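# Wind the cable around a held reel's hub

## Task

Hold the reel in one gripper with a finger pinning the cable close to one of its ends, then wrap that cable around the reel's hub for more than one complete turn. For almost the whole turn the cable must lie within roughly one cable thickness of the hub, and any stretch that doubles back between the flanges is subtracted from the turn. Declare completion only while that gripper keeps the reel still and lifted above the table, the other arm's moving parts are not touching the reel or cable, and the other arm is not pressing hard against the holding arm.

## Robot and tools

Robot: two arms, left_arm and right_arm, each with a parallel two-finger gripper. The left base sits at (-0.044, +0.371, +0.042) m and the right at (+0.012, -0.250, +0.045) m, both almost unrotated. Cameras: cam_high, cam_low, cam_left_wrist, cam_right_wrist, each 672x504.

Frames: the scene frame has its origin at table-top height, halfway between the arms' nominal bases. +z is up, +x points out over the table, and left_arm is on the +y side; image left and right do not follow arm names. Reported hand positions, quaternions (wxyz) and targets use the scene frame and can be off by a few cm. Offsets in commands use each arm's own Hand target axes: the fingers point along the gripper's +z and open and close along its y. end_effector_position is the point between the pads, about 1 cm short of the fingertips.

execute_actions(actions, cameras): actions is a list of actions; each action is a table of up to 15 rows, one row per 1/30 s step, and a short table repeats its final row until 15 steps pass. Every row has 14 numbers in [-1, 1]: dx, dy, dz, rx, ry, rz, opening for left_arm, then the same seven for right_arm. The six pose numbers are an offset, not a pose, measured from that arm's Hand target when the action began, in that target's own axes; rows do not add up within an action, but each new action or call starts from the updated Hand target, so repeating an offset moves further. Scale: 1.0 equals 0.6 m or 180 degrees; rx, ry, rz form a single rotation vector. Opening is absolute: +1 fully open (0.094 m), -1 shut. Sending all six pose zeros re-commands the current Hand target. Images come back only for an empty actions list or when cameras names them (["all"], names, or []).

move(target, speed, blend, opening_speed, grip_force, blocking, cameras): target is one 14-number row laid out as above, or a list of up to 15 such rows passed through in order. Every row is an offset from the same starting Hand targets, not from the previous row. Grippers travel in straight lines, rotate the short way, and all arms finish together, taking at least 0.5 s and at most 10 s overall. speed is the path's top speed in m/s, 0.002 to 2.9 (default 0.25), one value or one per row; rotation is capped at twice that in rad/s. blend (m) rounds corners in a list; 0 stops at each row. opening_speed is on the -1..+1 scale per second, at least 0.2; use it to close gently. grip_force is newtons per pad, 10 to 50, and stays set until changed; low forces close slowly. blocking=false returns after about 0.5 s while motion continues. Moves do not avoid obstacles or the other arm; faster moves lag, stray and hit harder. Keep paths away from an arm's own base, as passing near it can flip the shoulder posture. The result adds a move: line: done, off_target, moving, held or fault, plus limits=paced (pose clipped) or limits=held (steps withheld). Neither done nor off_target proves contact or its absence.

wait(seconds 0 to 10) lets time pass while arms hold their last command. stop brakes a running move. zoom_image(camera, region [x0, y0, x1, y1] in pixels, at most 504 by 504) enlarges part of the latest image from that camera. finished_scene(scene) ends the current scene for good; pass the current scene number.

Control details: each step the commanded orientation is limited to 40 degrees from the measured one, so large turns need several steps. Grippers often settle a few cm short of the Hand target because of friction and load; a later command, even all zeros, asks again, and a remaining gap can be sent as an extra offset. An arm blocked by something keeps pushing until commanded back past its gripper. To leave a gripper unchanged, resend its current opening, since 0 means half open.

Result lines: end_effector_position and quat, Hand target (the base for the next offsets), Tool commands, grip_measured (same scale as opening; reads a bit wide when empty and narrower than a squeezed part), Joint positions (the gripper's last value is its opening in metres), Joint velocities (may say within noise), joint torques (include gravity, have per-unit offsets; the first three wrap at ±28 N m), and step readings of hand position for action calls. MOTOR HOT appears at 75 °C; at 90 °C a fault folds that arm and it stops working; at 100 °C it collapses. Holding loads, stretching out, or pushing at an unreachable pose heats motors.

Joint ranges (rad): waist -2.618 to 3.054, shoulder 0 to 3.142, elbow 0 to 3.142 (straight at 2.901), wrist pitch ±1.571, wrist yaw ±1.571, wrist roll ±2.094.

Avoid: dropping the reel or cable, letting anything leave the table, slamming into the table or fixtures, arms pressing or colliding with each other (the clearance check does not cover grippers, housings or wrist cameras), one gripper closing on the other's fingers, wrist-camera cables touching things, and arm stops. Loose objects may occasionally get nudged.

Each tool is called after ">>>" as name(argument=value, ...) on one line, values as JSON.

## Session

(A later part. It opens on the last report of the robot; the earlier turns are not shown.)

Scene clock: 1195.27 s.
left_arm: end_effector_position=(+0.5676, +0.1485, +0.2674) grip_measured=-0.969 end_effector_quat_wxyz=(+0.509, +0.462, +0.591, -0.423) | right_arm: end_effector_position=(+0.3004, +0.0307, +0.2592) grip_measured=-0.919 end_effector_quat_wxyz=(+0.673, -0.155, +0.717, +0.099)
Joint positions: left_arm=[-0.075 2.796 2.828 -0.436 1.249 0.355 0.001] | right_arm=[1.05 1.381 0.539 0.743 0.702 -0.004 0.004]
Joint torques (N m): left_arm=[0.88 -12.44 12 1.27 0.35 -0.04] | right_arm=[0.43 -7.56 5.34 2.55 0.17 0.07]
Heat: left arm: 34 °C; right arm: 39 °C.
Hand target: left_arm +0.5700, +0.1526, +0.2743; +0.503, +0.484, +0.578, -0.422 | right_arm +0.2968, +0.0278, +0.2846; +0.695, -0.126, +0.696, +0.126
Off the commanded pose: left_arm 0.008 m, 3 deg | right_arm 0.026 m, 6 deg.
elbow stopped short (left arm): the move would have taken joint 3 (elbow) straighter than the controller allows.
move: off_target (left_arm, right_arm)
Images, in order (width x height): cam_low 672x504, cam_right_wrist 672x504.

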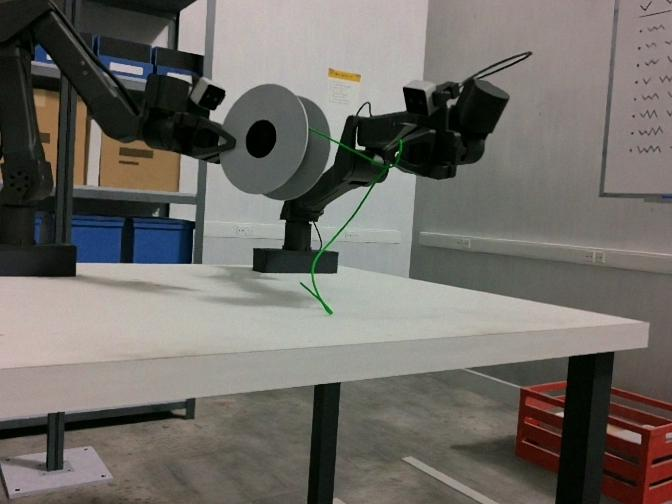

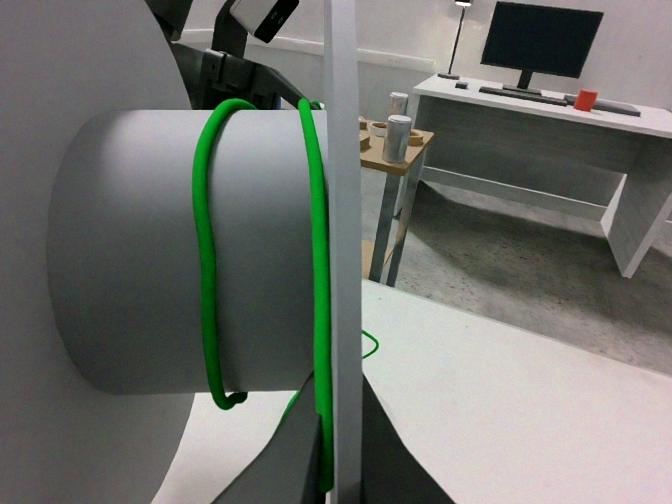

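>>> move(target=[0.16,0,0,0,0,0,-1,0,0,0,0,0,0,-1], speed=0.06, cameras=["cam_right_wrist","cam_low"])

>>> move(target=[0,0,0,0,0,0,-1,0,0,-0.05,0,0,0,-1], speed=0.04, cameras=["cam_right_wrist","cam_low"])

Scene clock: 1203.33 s.
left_arm: end_effector_position=(+0.5653, +0.1586, +0.1912) grip_measured=-0.969 end_effector_quat_wxyz=(+0.500, +0.488, +0.577, -0.423) | right_arm: end_effector_position=(+0.3004, +0.0305, +0.2582) grip_measured=-0.919 end_effector_quat_wxyz=(+0.672, -0.156, +0.718, +0.097)
Joint positions: left_arm=[-0.055 2.81 2.6 -0.35 1.301 0.543 0.001] | right_arm=[1.05 1.381 0.539 0.738 0.702 -0.004 0.004]
Joint torques (N m): left_arm=[1.24 -12.96 6.6 1.18 0.33 0.1] | right_arm=[0.54 -7.56 5.42 2.6 0.15 0.04]
Heat: left arm: 35 °C; right arm: 40 °C.
Hand target: left_arm +0.5675, +0.1656, +0.1792; +0.503, +0.484, +0.578, -0.422 | right_arm +0.2968, +0.0278, +0.2846; +0.695, -0.126, +0.696, +0.126
Off the commanded pose: left_arm 0.014 m, 1 deg | right_arm 0.027 m, 6 deg.
move: off_target (left_arm, right_arm)
Images, in order (width x height): cam_low 672x504, cam_right_wrist 672x504.

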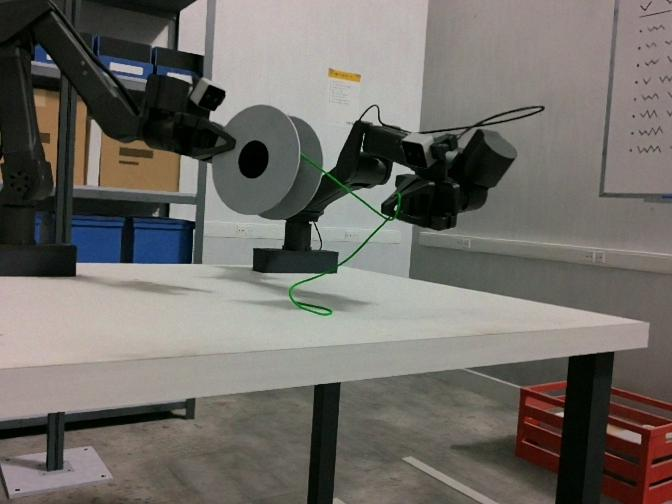

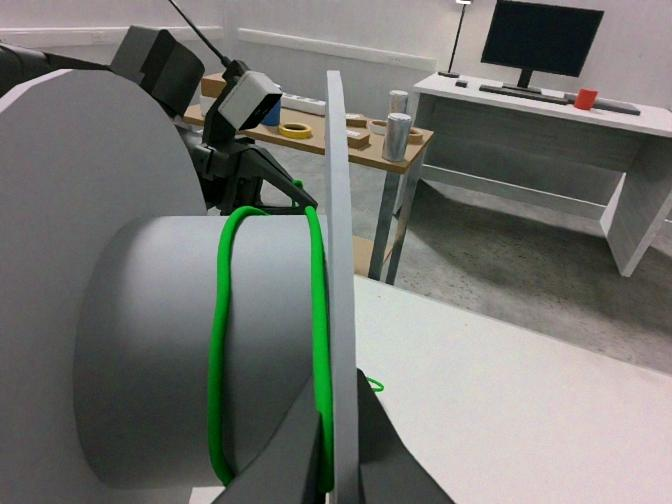

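Scene clock: 1204.63 s.
left_arm: end_effector_position=(+0.5546, +0.1537, +0.1889) grip_measured=-0.970 end_effector_quat_wxyz=(+0.491, +0.492, +0.561, -0.450) | right_arm: end_effector_position=(+0.2760, +0.0166, +0.2490) grip_measured=-0.919 end_effector_quat_wxyz=(+0.664, -0.167, +0.724, +0.078)
Joint positions: left_arm=[-0.06 2.81 2.575 -0.341 1.36 0.543 0.001] | right_arm=[1.122 1.289 0.467 0.672 0.787 -0.004 0.004]
Joint torques (N m): left_arm=[1.91 -13.86 6.39 1.2 -0.32 0.08] | right_arm=[1.46 -7.77 5.55 2.83 0.2 0.09]
Heat: left arm: 35 °C; right arm: 40 °C.
Hand target: left_arm +0.5675, +0.1655, +0.1792; +0.503, +0.484, +0.578, -0.422 | right_arm +0.2688, +0.0173, +0.2845; +0.695, -0.126, +0.696, +0.126
Off the commanded pose: left_arm 0.020 m, 4 deg | right_arm 0.036 m, 9 deg.
move: off_target (left_arm, right_arm)
Images, in order (width x height): cam_low 672x504, cam_right_wrist 672x504.

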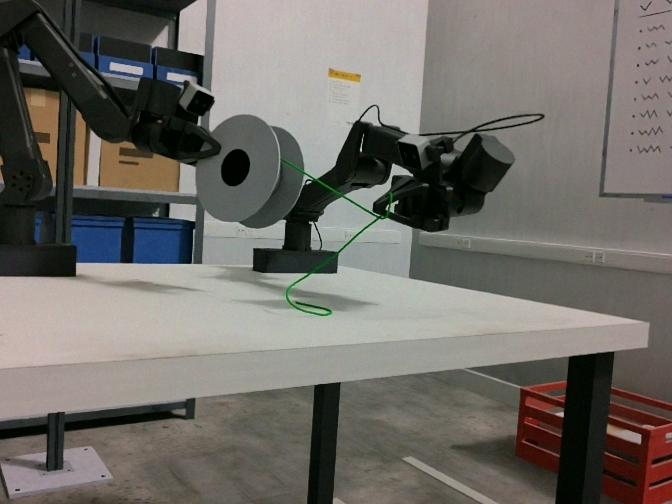

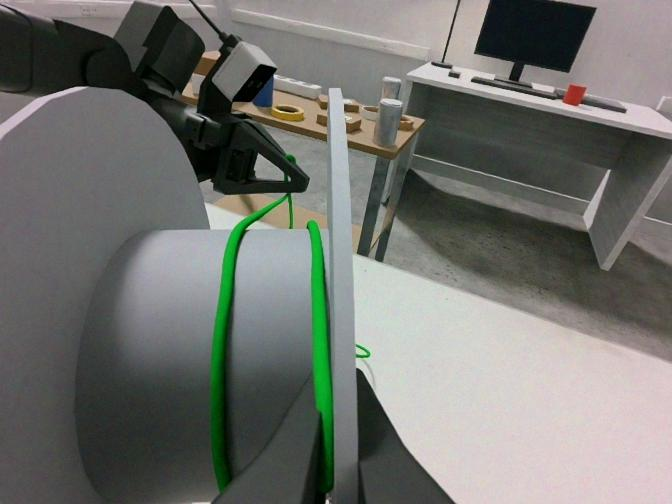

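>>> move(target=[0.053,-0.253,0.098,0,0,0,-1,0,0,0,0,0,0,-1], speed=0.08, cameras=["cam_right_wrist","cam_low"])

>>> move(target=[0,0,0,0,0,0,-0.2,0,0,0,0,0,0,-1], opening_speed=0.5)

>>> move(target=[0,0.1,-0.3,0,0,0,-0.2,0,0,0,0,0,0,-1], speed=0.15, cameras=["all"])

>>> zoom_image(camera="cam_low", region=[130, 50, 430, 320])

Scene clock: 1214.73 s.
left_arm: end_effector_position=(+0.4295, +0.0863, +0.1209) grip_measured=-0.970 end_effector_quat_wxyz=(+0.489, +0.479, +0.591, -0.427) | right_arm: end_effector_position=(+0.2718, +0.0199, +0.2615) grip_measured=-0.919 end_effector_quat_wxyz=(+0.675, -0.157, +0.714, +0.098)
Joint positions: left_arm=[-0.234 2.355 1.364 0.617 1.127 0.305 0.001] | right_arm=[1.137 1.272 0.467 0.708 0.788 -0.004 0.004]
Joint torques (N m): left_arm=[-0.02 -14.16 5.37 1.32 0.2 -0.06] | right_arm=[0.49 -6.13 5.59 2.47 0.16 0.06]
Heat: left arm: 38 °C; right arm: 40 °C.
Hand target: left_arm +0.4275, +0.0861, +0.1399; +0.503, +0.484, +0.578, -0.422 | right_arm +0.2687, +0.0173, +0.2846; +0.695, -0.126, +0.696, +0.126
Off the commanded pose: left_arm 0.019 m, 2 deg | right_arm 0.023 m, 6 deg.
move: off_target (left_arm, right_arm)
Images, in order (width x height): cam_low 672x504, cam_right_wrist 672x504.

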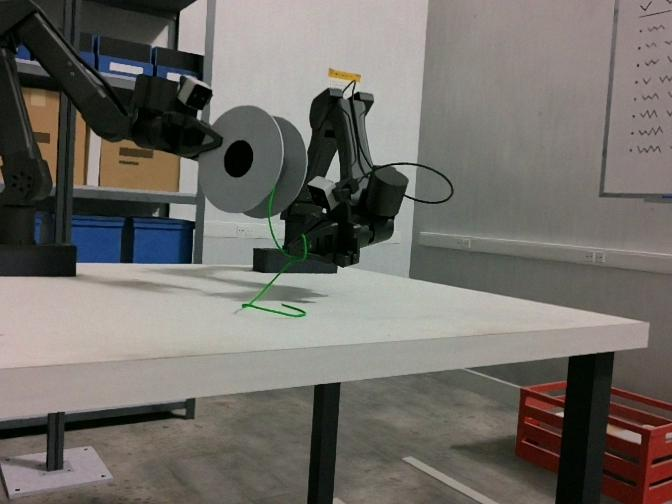

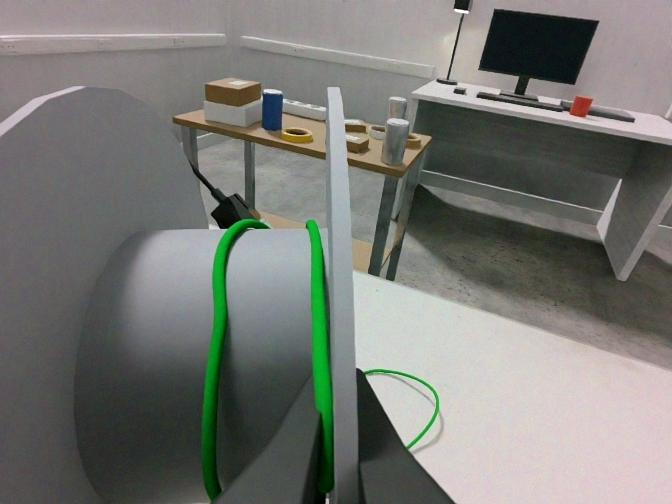

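Scene clock: 1216.53 s.
left_arm: end_effector_position=(+0.4295, +0.0862, +0.1210) grip_measured=-0.203 end_effector_quat_wxyz=(+0.490, +0.479, +0.591, -0.427) | right_arm: end_effector_position=(+0.2718, +0.0199, +0.2615) grip_measured=-0.919 end_effector_quat_wxyz=(+0.675, -0.157, +0.714, +0.098)
Joint positions: left_arm=[-0.234 2.355 1.364 0.617 1.127 0.304 0.037] | right_arm=[1.137 1.272 0.467 0.708 0.788 -0.004 0.004]
Joint torques (N m): left_arm=[0.01 -14.08 5.3 1.34 0.19 -0.05] | right_arm=[0.55 -6.27 5.65 2.47 0.21 0.03]
Heat: left arm: 38 °C; right arm: 40 °C.
Hand target: left_arm +0.4274, +0.0861, +0.1398; +0.503, +0.484, +0.578, -0.422 | right_arm +0.2687, +0.0173, +0.2846; +0.695, -0.126, +0.696, +0.126
Off the commanded pose: left_arm 0.019 m, 2 deg | right_arm 0.023 m, 6 deg.
move: off_target (left_arm, right_arm)

Scene clock: 1219.77 s.
left_arm: end_effector_position=(+0.4544, +0.2746, +0.1630) grip_measured=-0.203 end_effector_quat_wxyz=(+0.514, +0.477, +0.585, -0.407) | right_arm: end_effector_position=(+0.2718, +0.0199, +0.2615) grip_measured=-0.919 end_effector_quat_wxyz=(+0.675, -0.157, +0.714, +0.098)
Joint positions: left_arm=[0.175 2.364 1.756 -0.622 1.421 1.24 0.037] | right_arm=[1.137 1.272 0.467 0.708 0.788 -0.004 0.004]
Joint torques (N m): left_arm=[-0.47 -10.02 10.41 0.06 0.69 0.09] | right_arm=[0.58 -6.16 5.61 2.48 0.16 0.05]
Heat: left arm: 38 °C; right arm: 40 °C.
Hand target: left_arm +0.4554, +0.2721, +0.1646; +0.503, +0.484, +0.578, -0.422 | right_arm +0.2687, +0.0173, +0.2846; +0.695, -0.126, +0.696, +0.126
Off the commanded pose: left_arm 0.003 m, 2 deg | right_arm 0.023 m, 6 deg.
move: off_target (right_arm)

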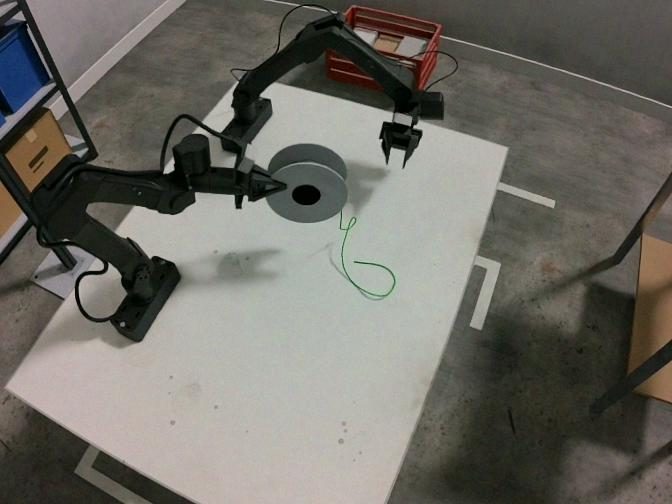

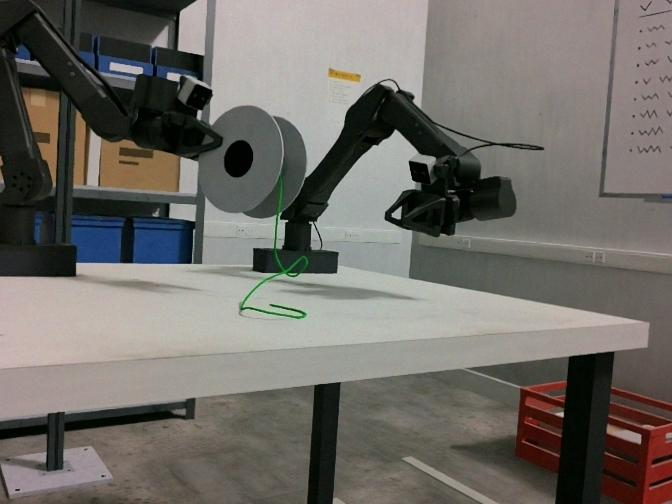

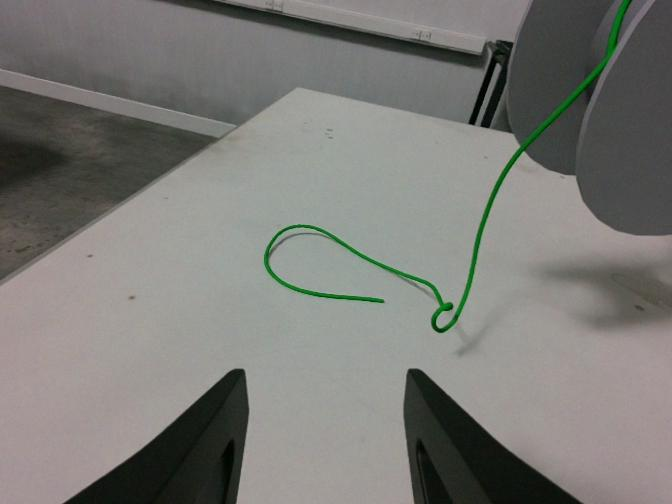

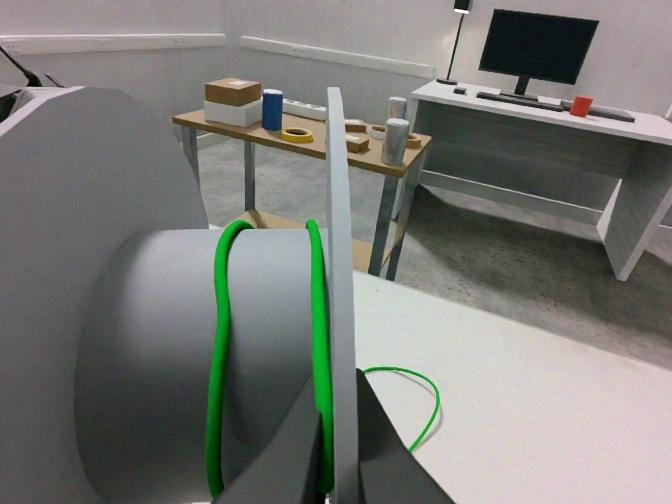

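Scaled by 1.680 from the camera's 672x504 image, which has a finer 960x720 frame.

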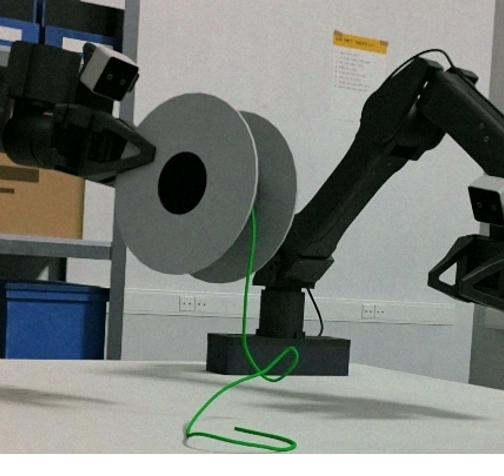

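>>> move(target=[0,0,0,0,0,0,-0.2,-0.12,0,0,0,0,0,-1], speed=0.06, cameras=["all"])

>>> zoom_image(camera="cam_low", region=[170, 50, 330, 210])

>>> zoom_image(camera="cam_left_wrist", region=[470, 0, 672, 250])

Scene clock: 1230.03 s.
left_arm: end_effector_position=(+0.4544, +0.2746, +0.1629) grip_measured=-0.203 end_effector_quat_wxyz=(+0.513, +0.477, +0.586, -0.407) | right_arm: end_effector_position=(+0.2707, +0.0175, +0.3175) grip_measured=-0.919 end_effector_quat_wxyz=(+0.670, -0.164, +0.718, +0.090)
Joint positions: left_arm=[0.175 2.364 1.756 -0.622 1.421 1.239 0.037] | right_arm=[1.137 1.136 0.651 0.363 0.788 -0.004 0.004]
Joint torques (N m): left_arm=[-0.51 -10.4 9.07 0.3 0.67 -0.04] | right_arm=[0.64 -5.61 9.74 2.33 0.22 0.09]
Heat: left arm: 36 °C; right arm: 40 °C.
Hand target: left_arm +0.4554, +0.2720, +0.1649; +0.512, +0.475, +0.582, -0.417 (not the last commanded pose) | right_arm +0.2688, +0.0173, +0.3566; +0.695, -0.126, +0.696, +0.125
Off the commanded pose: left_arm 0.003 m, 2 deg | right_arm 0.039 m, 7 deg.
move: off_target (right_arm)

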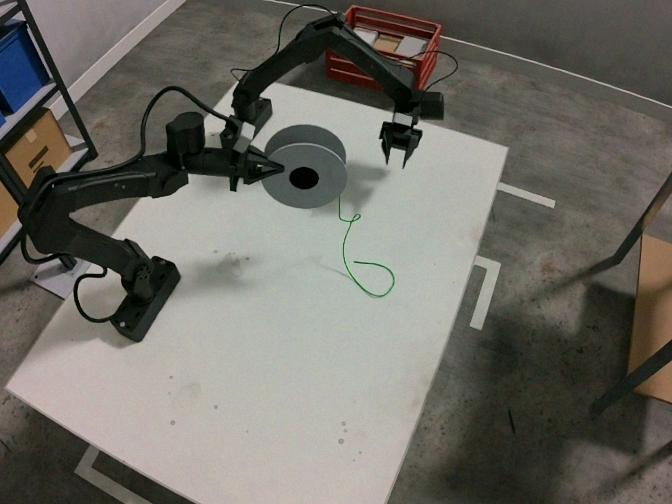

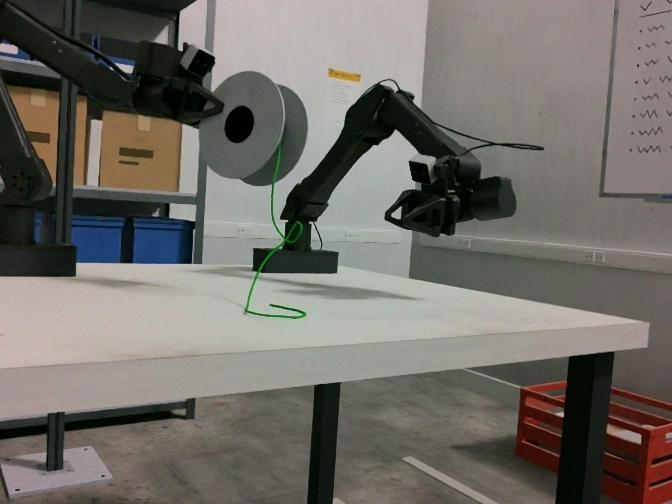

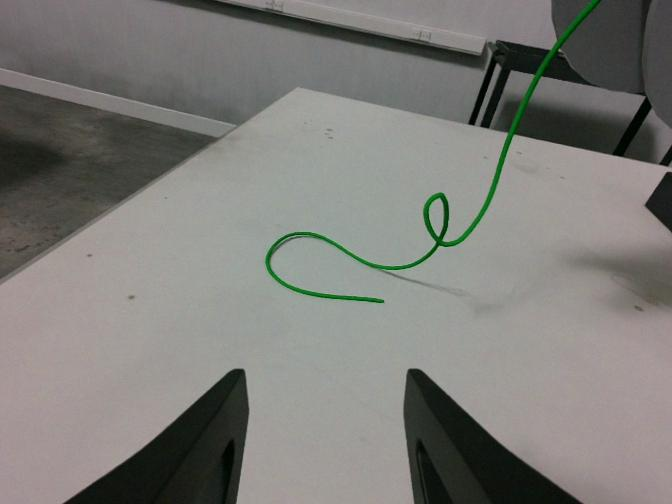

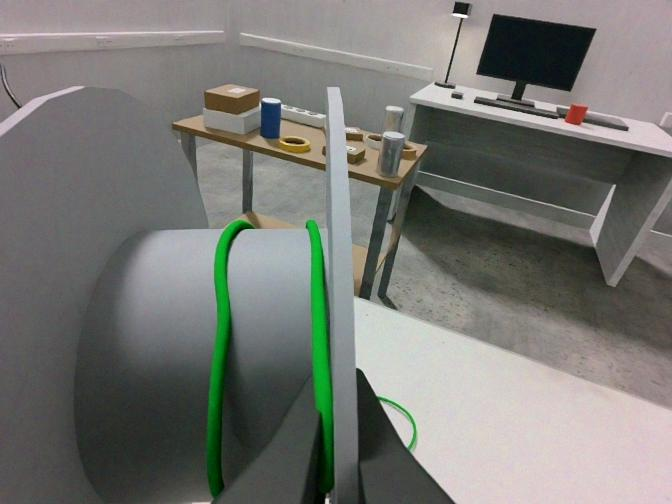

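Scaled by 3.150 from the camera's 672x504 image, which has a finer 960x720 frame.

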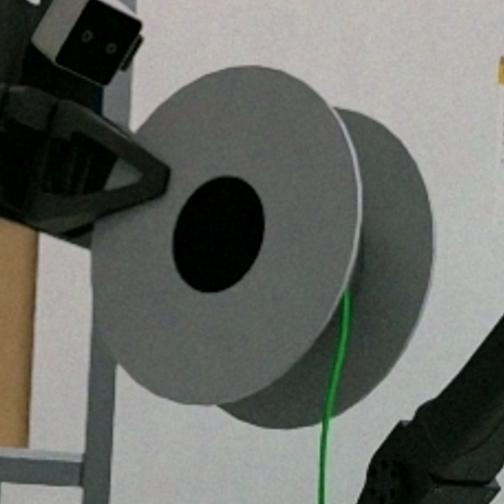

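Scaled by 2.016 from the camera's 672x504 image, which has a finer 960x720 frame.

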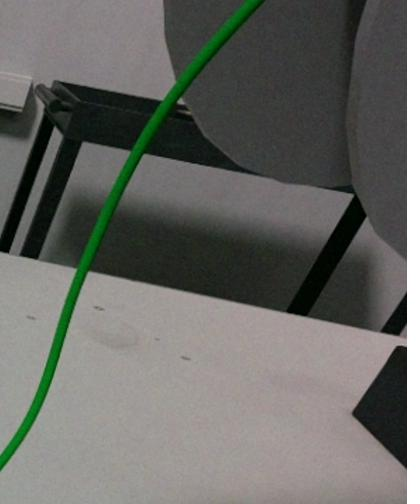

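>>> move(target=[-0.007,0.163,0.03,0.203,-0.2,-0.04,-0.2,0,0,0,0,0,0,-1], speed=0.2, cameras=["cam_left_wrist","cam_low"])

Scene clock: 1242.27 s.
left_arm: end_effector_position=(+0.5575, +0.2774, +0.1616) grip_measured=-0.203 end_effector_quat_wxyz=(+0.493, +0.413, +0.583, -0.496) | right_arm: end_effector_position=(+0.2707, +0.0175, +0.3174) grip_measured=-0.919 end_effector_quat_wxyz=(+0.670, -0.164, +0.718, +0.090)
Joint positions: left_arm=[0.154 2.901 2.628 -0.507 1.542 0.608 0.037] | right_arm=[1.137 1.136 0.651 0.362 0.788 -0.004 0.004]
Joint torques (N m): left_arm=[-0.53 -12.88 10.51 0.84 0.76 -0.06] | right_arm=[0.59 -5.72 9.72 2.32 0.22 0.06]
Heat: left arm: 36 °C; right arm: 40 °C.
Hand target: left_arm +0.5549, +0.2737, +0.1669; +0.473, +0.426, +0.308, -0.707 | right_arm +0.2688, +0.0173, +0.3565; +0.695, -0.126, +0.696, +0.125
Off the commanded pose: left_arm 0.007 m, 45 deg; orientation clipped | right_arm 0.039 m, 7 deg.
joint sent to its limit (left arm) — joint 5 (wrist yaw), upper limit. The joint targets are off in orientation, not in position.
move: off_target (left_arm, right_arm); limits=paced
Images, in order (width x height): cam_low 672x504, cam_left_wrist 672x504.

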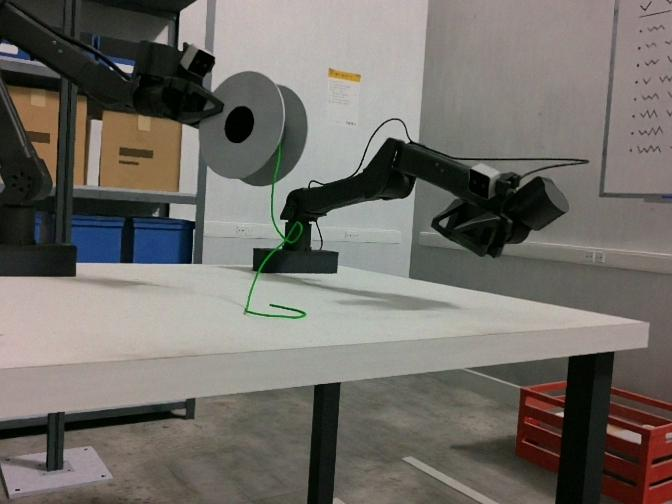

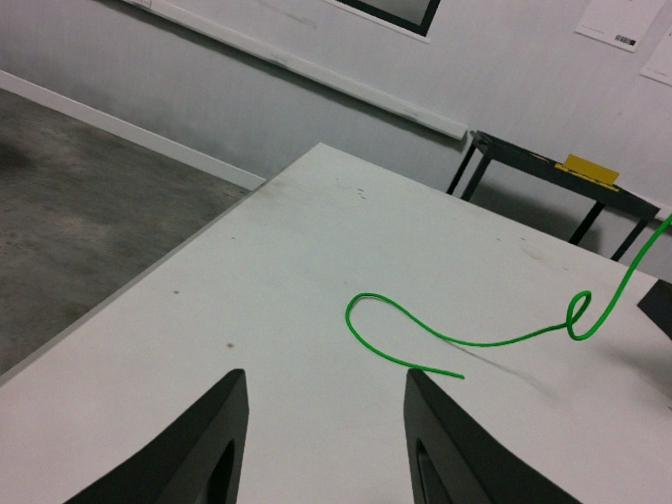

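>>> move(target=[0,0,0,0,0,0,-0.2,0,0,0,0.25,0,0,-1], speed=0.15, cameras=["cam_high","cam_low","cam_right_wrist"])

>>> zoom_image(camera="cam_low", region=[170, 50, 330, 210])

Scene clock: 1249.57 s.
left_arm: end_effector_position=(+0.5585, +0.2775, +0.1627) grip_measured=-0.203 end_effector_quat_wxyz=(+0.496, +0.415, +0.581, -0.494) | right_arm: end_effector_position=(+0.2703, +0.0144, +0.3437) grip_measured=-0.919 end_effector_quat_wxyz=(+0.697, +0.059, +0.706, -0.110)
Joint positions: left_arm=[0.154 2.901 2.628 -0.488 1.542 0.597 0.037] | right_arm=[1.291 1.522 0.981 0.426 1.543 0.041 0.004]
Joint torques (N m): left_arm=[-0.47 -13.46 8.83 0.87 0.74 -0.04] | right_arm=[0.42 -5.55 9.1 1.53 0.34 0.18]
Heat: left arm: 38 °C; right arm: 40 °C.
Hand target: left_arm +0.5547, +0.2735, +0.1667; +0.496, +0.422, +0.567, -0.505 (not the last commanded pose) | right_arm +0.2688, +0.0173, +0.3566; +0.691, +0.150, +0.691, -0.150
Off the commanded pose: left_arm 0.007 m, 40 deg | right_arm 0.013 m, 12 deg.
joint sent to its limit (right arm) — joint 5 (wrist yaw), upper limit. The joint targets are off in orientation, not in position.
move: off_target (left_arm, right_arm)
Images, in order (width x height): cam_high 672x504, cam_low 672x504, cam_right_wrist 672x504.

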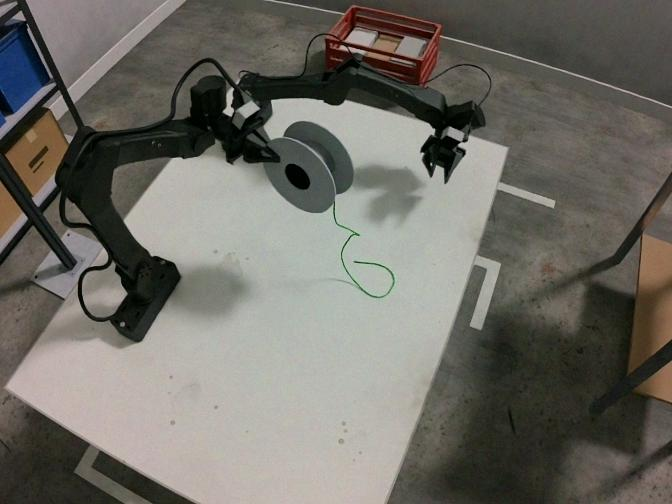

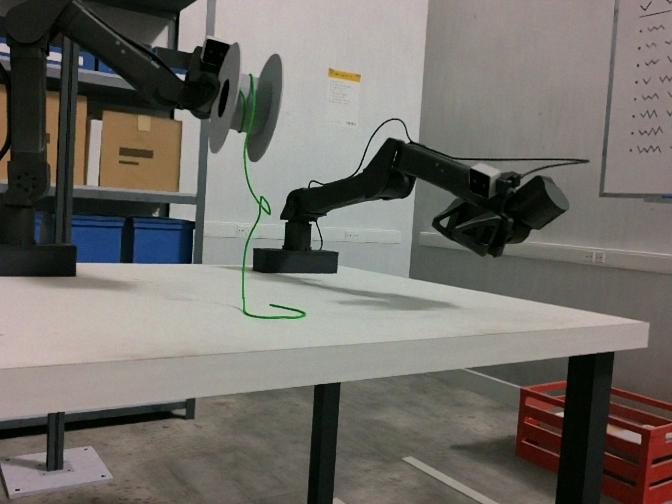

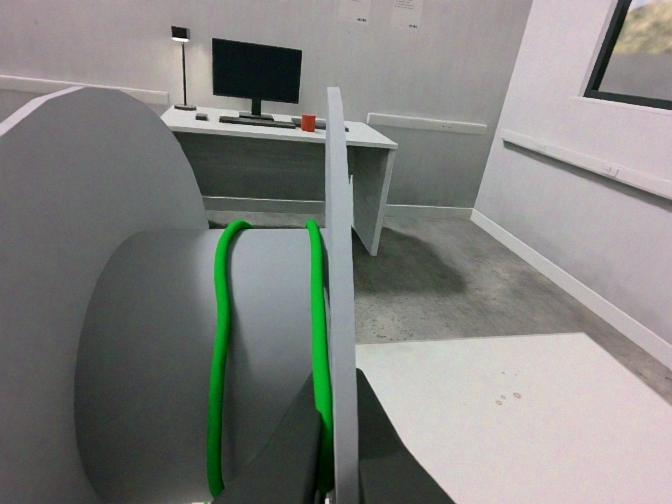

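Scaled by 3.150 from the camera's 672x504 image, which has a finer 960x720 frame.

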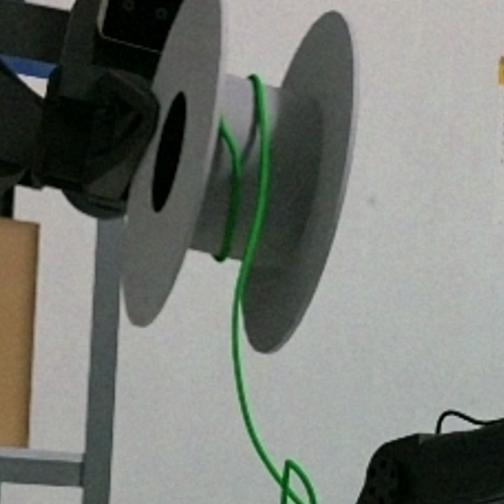

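>>> finished_scene(scene=1)

The scene is finished: the task was done.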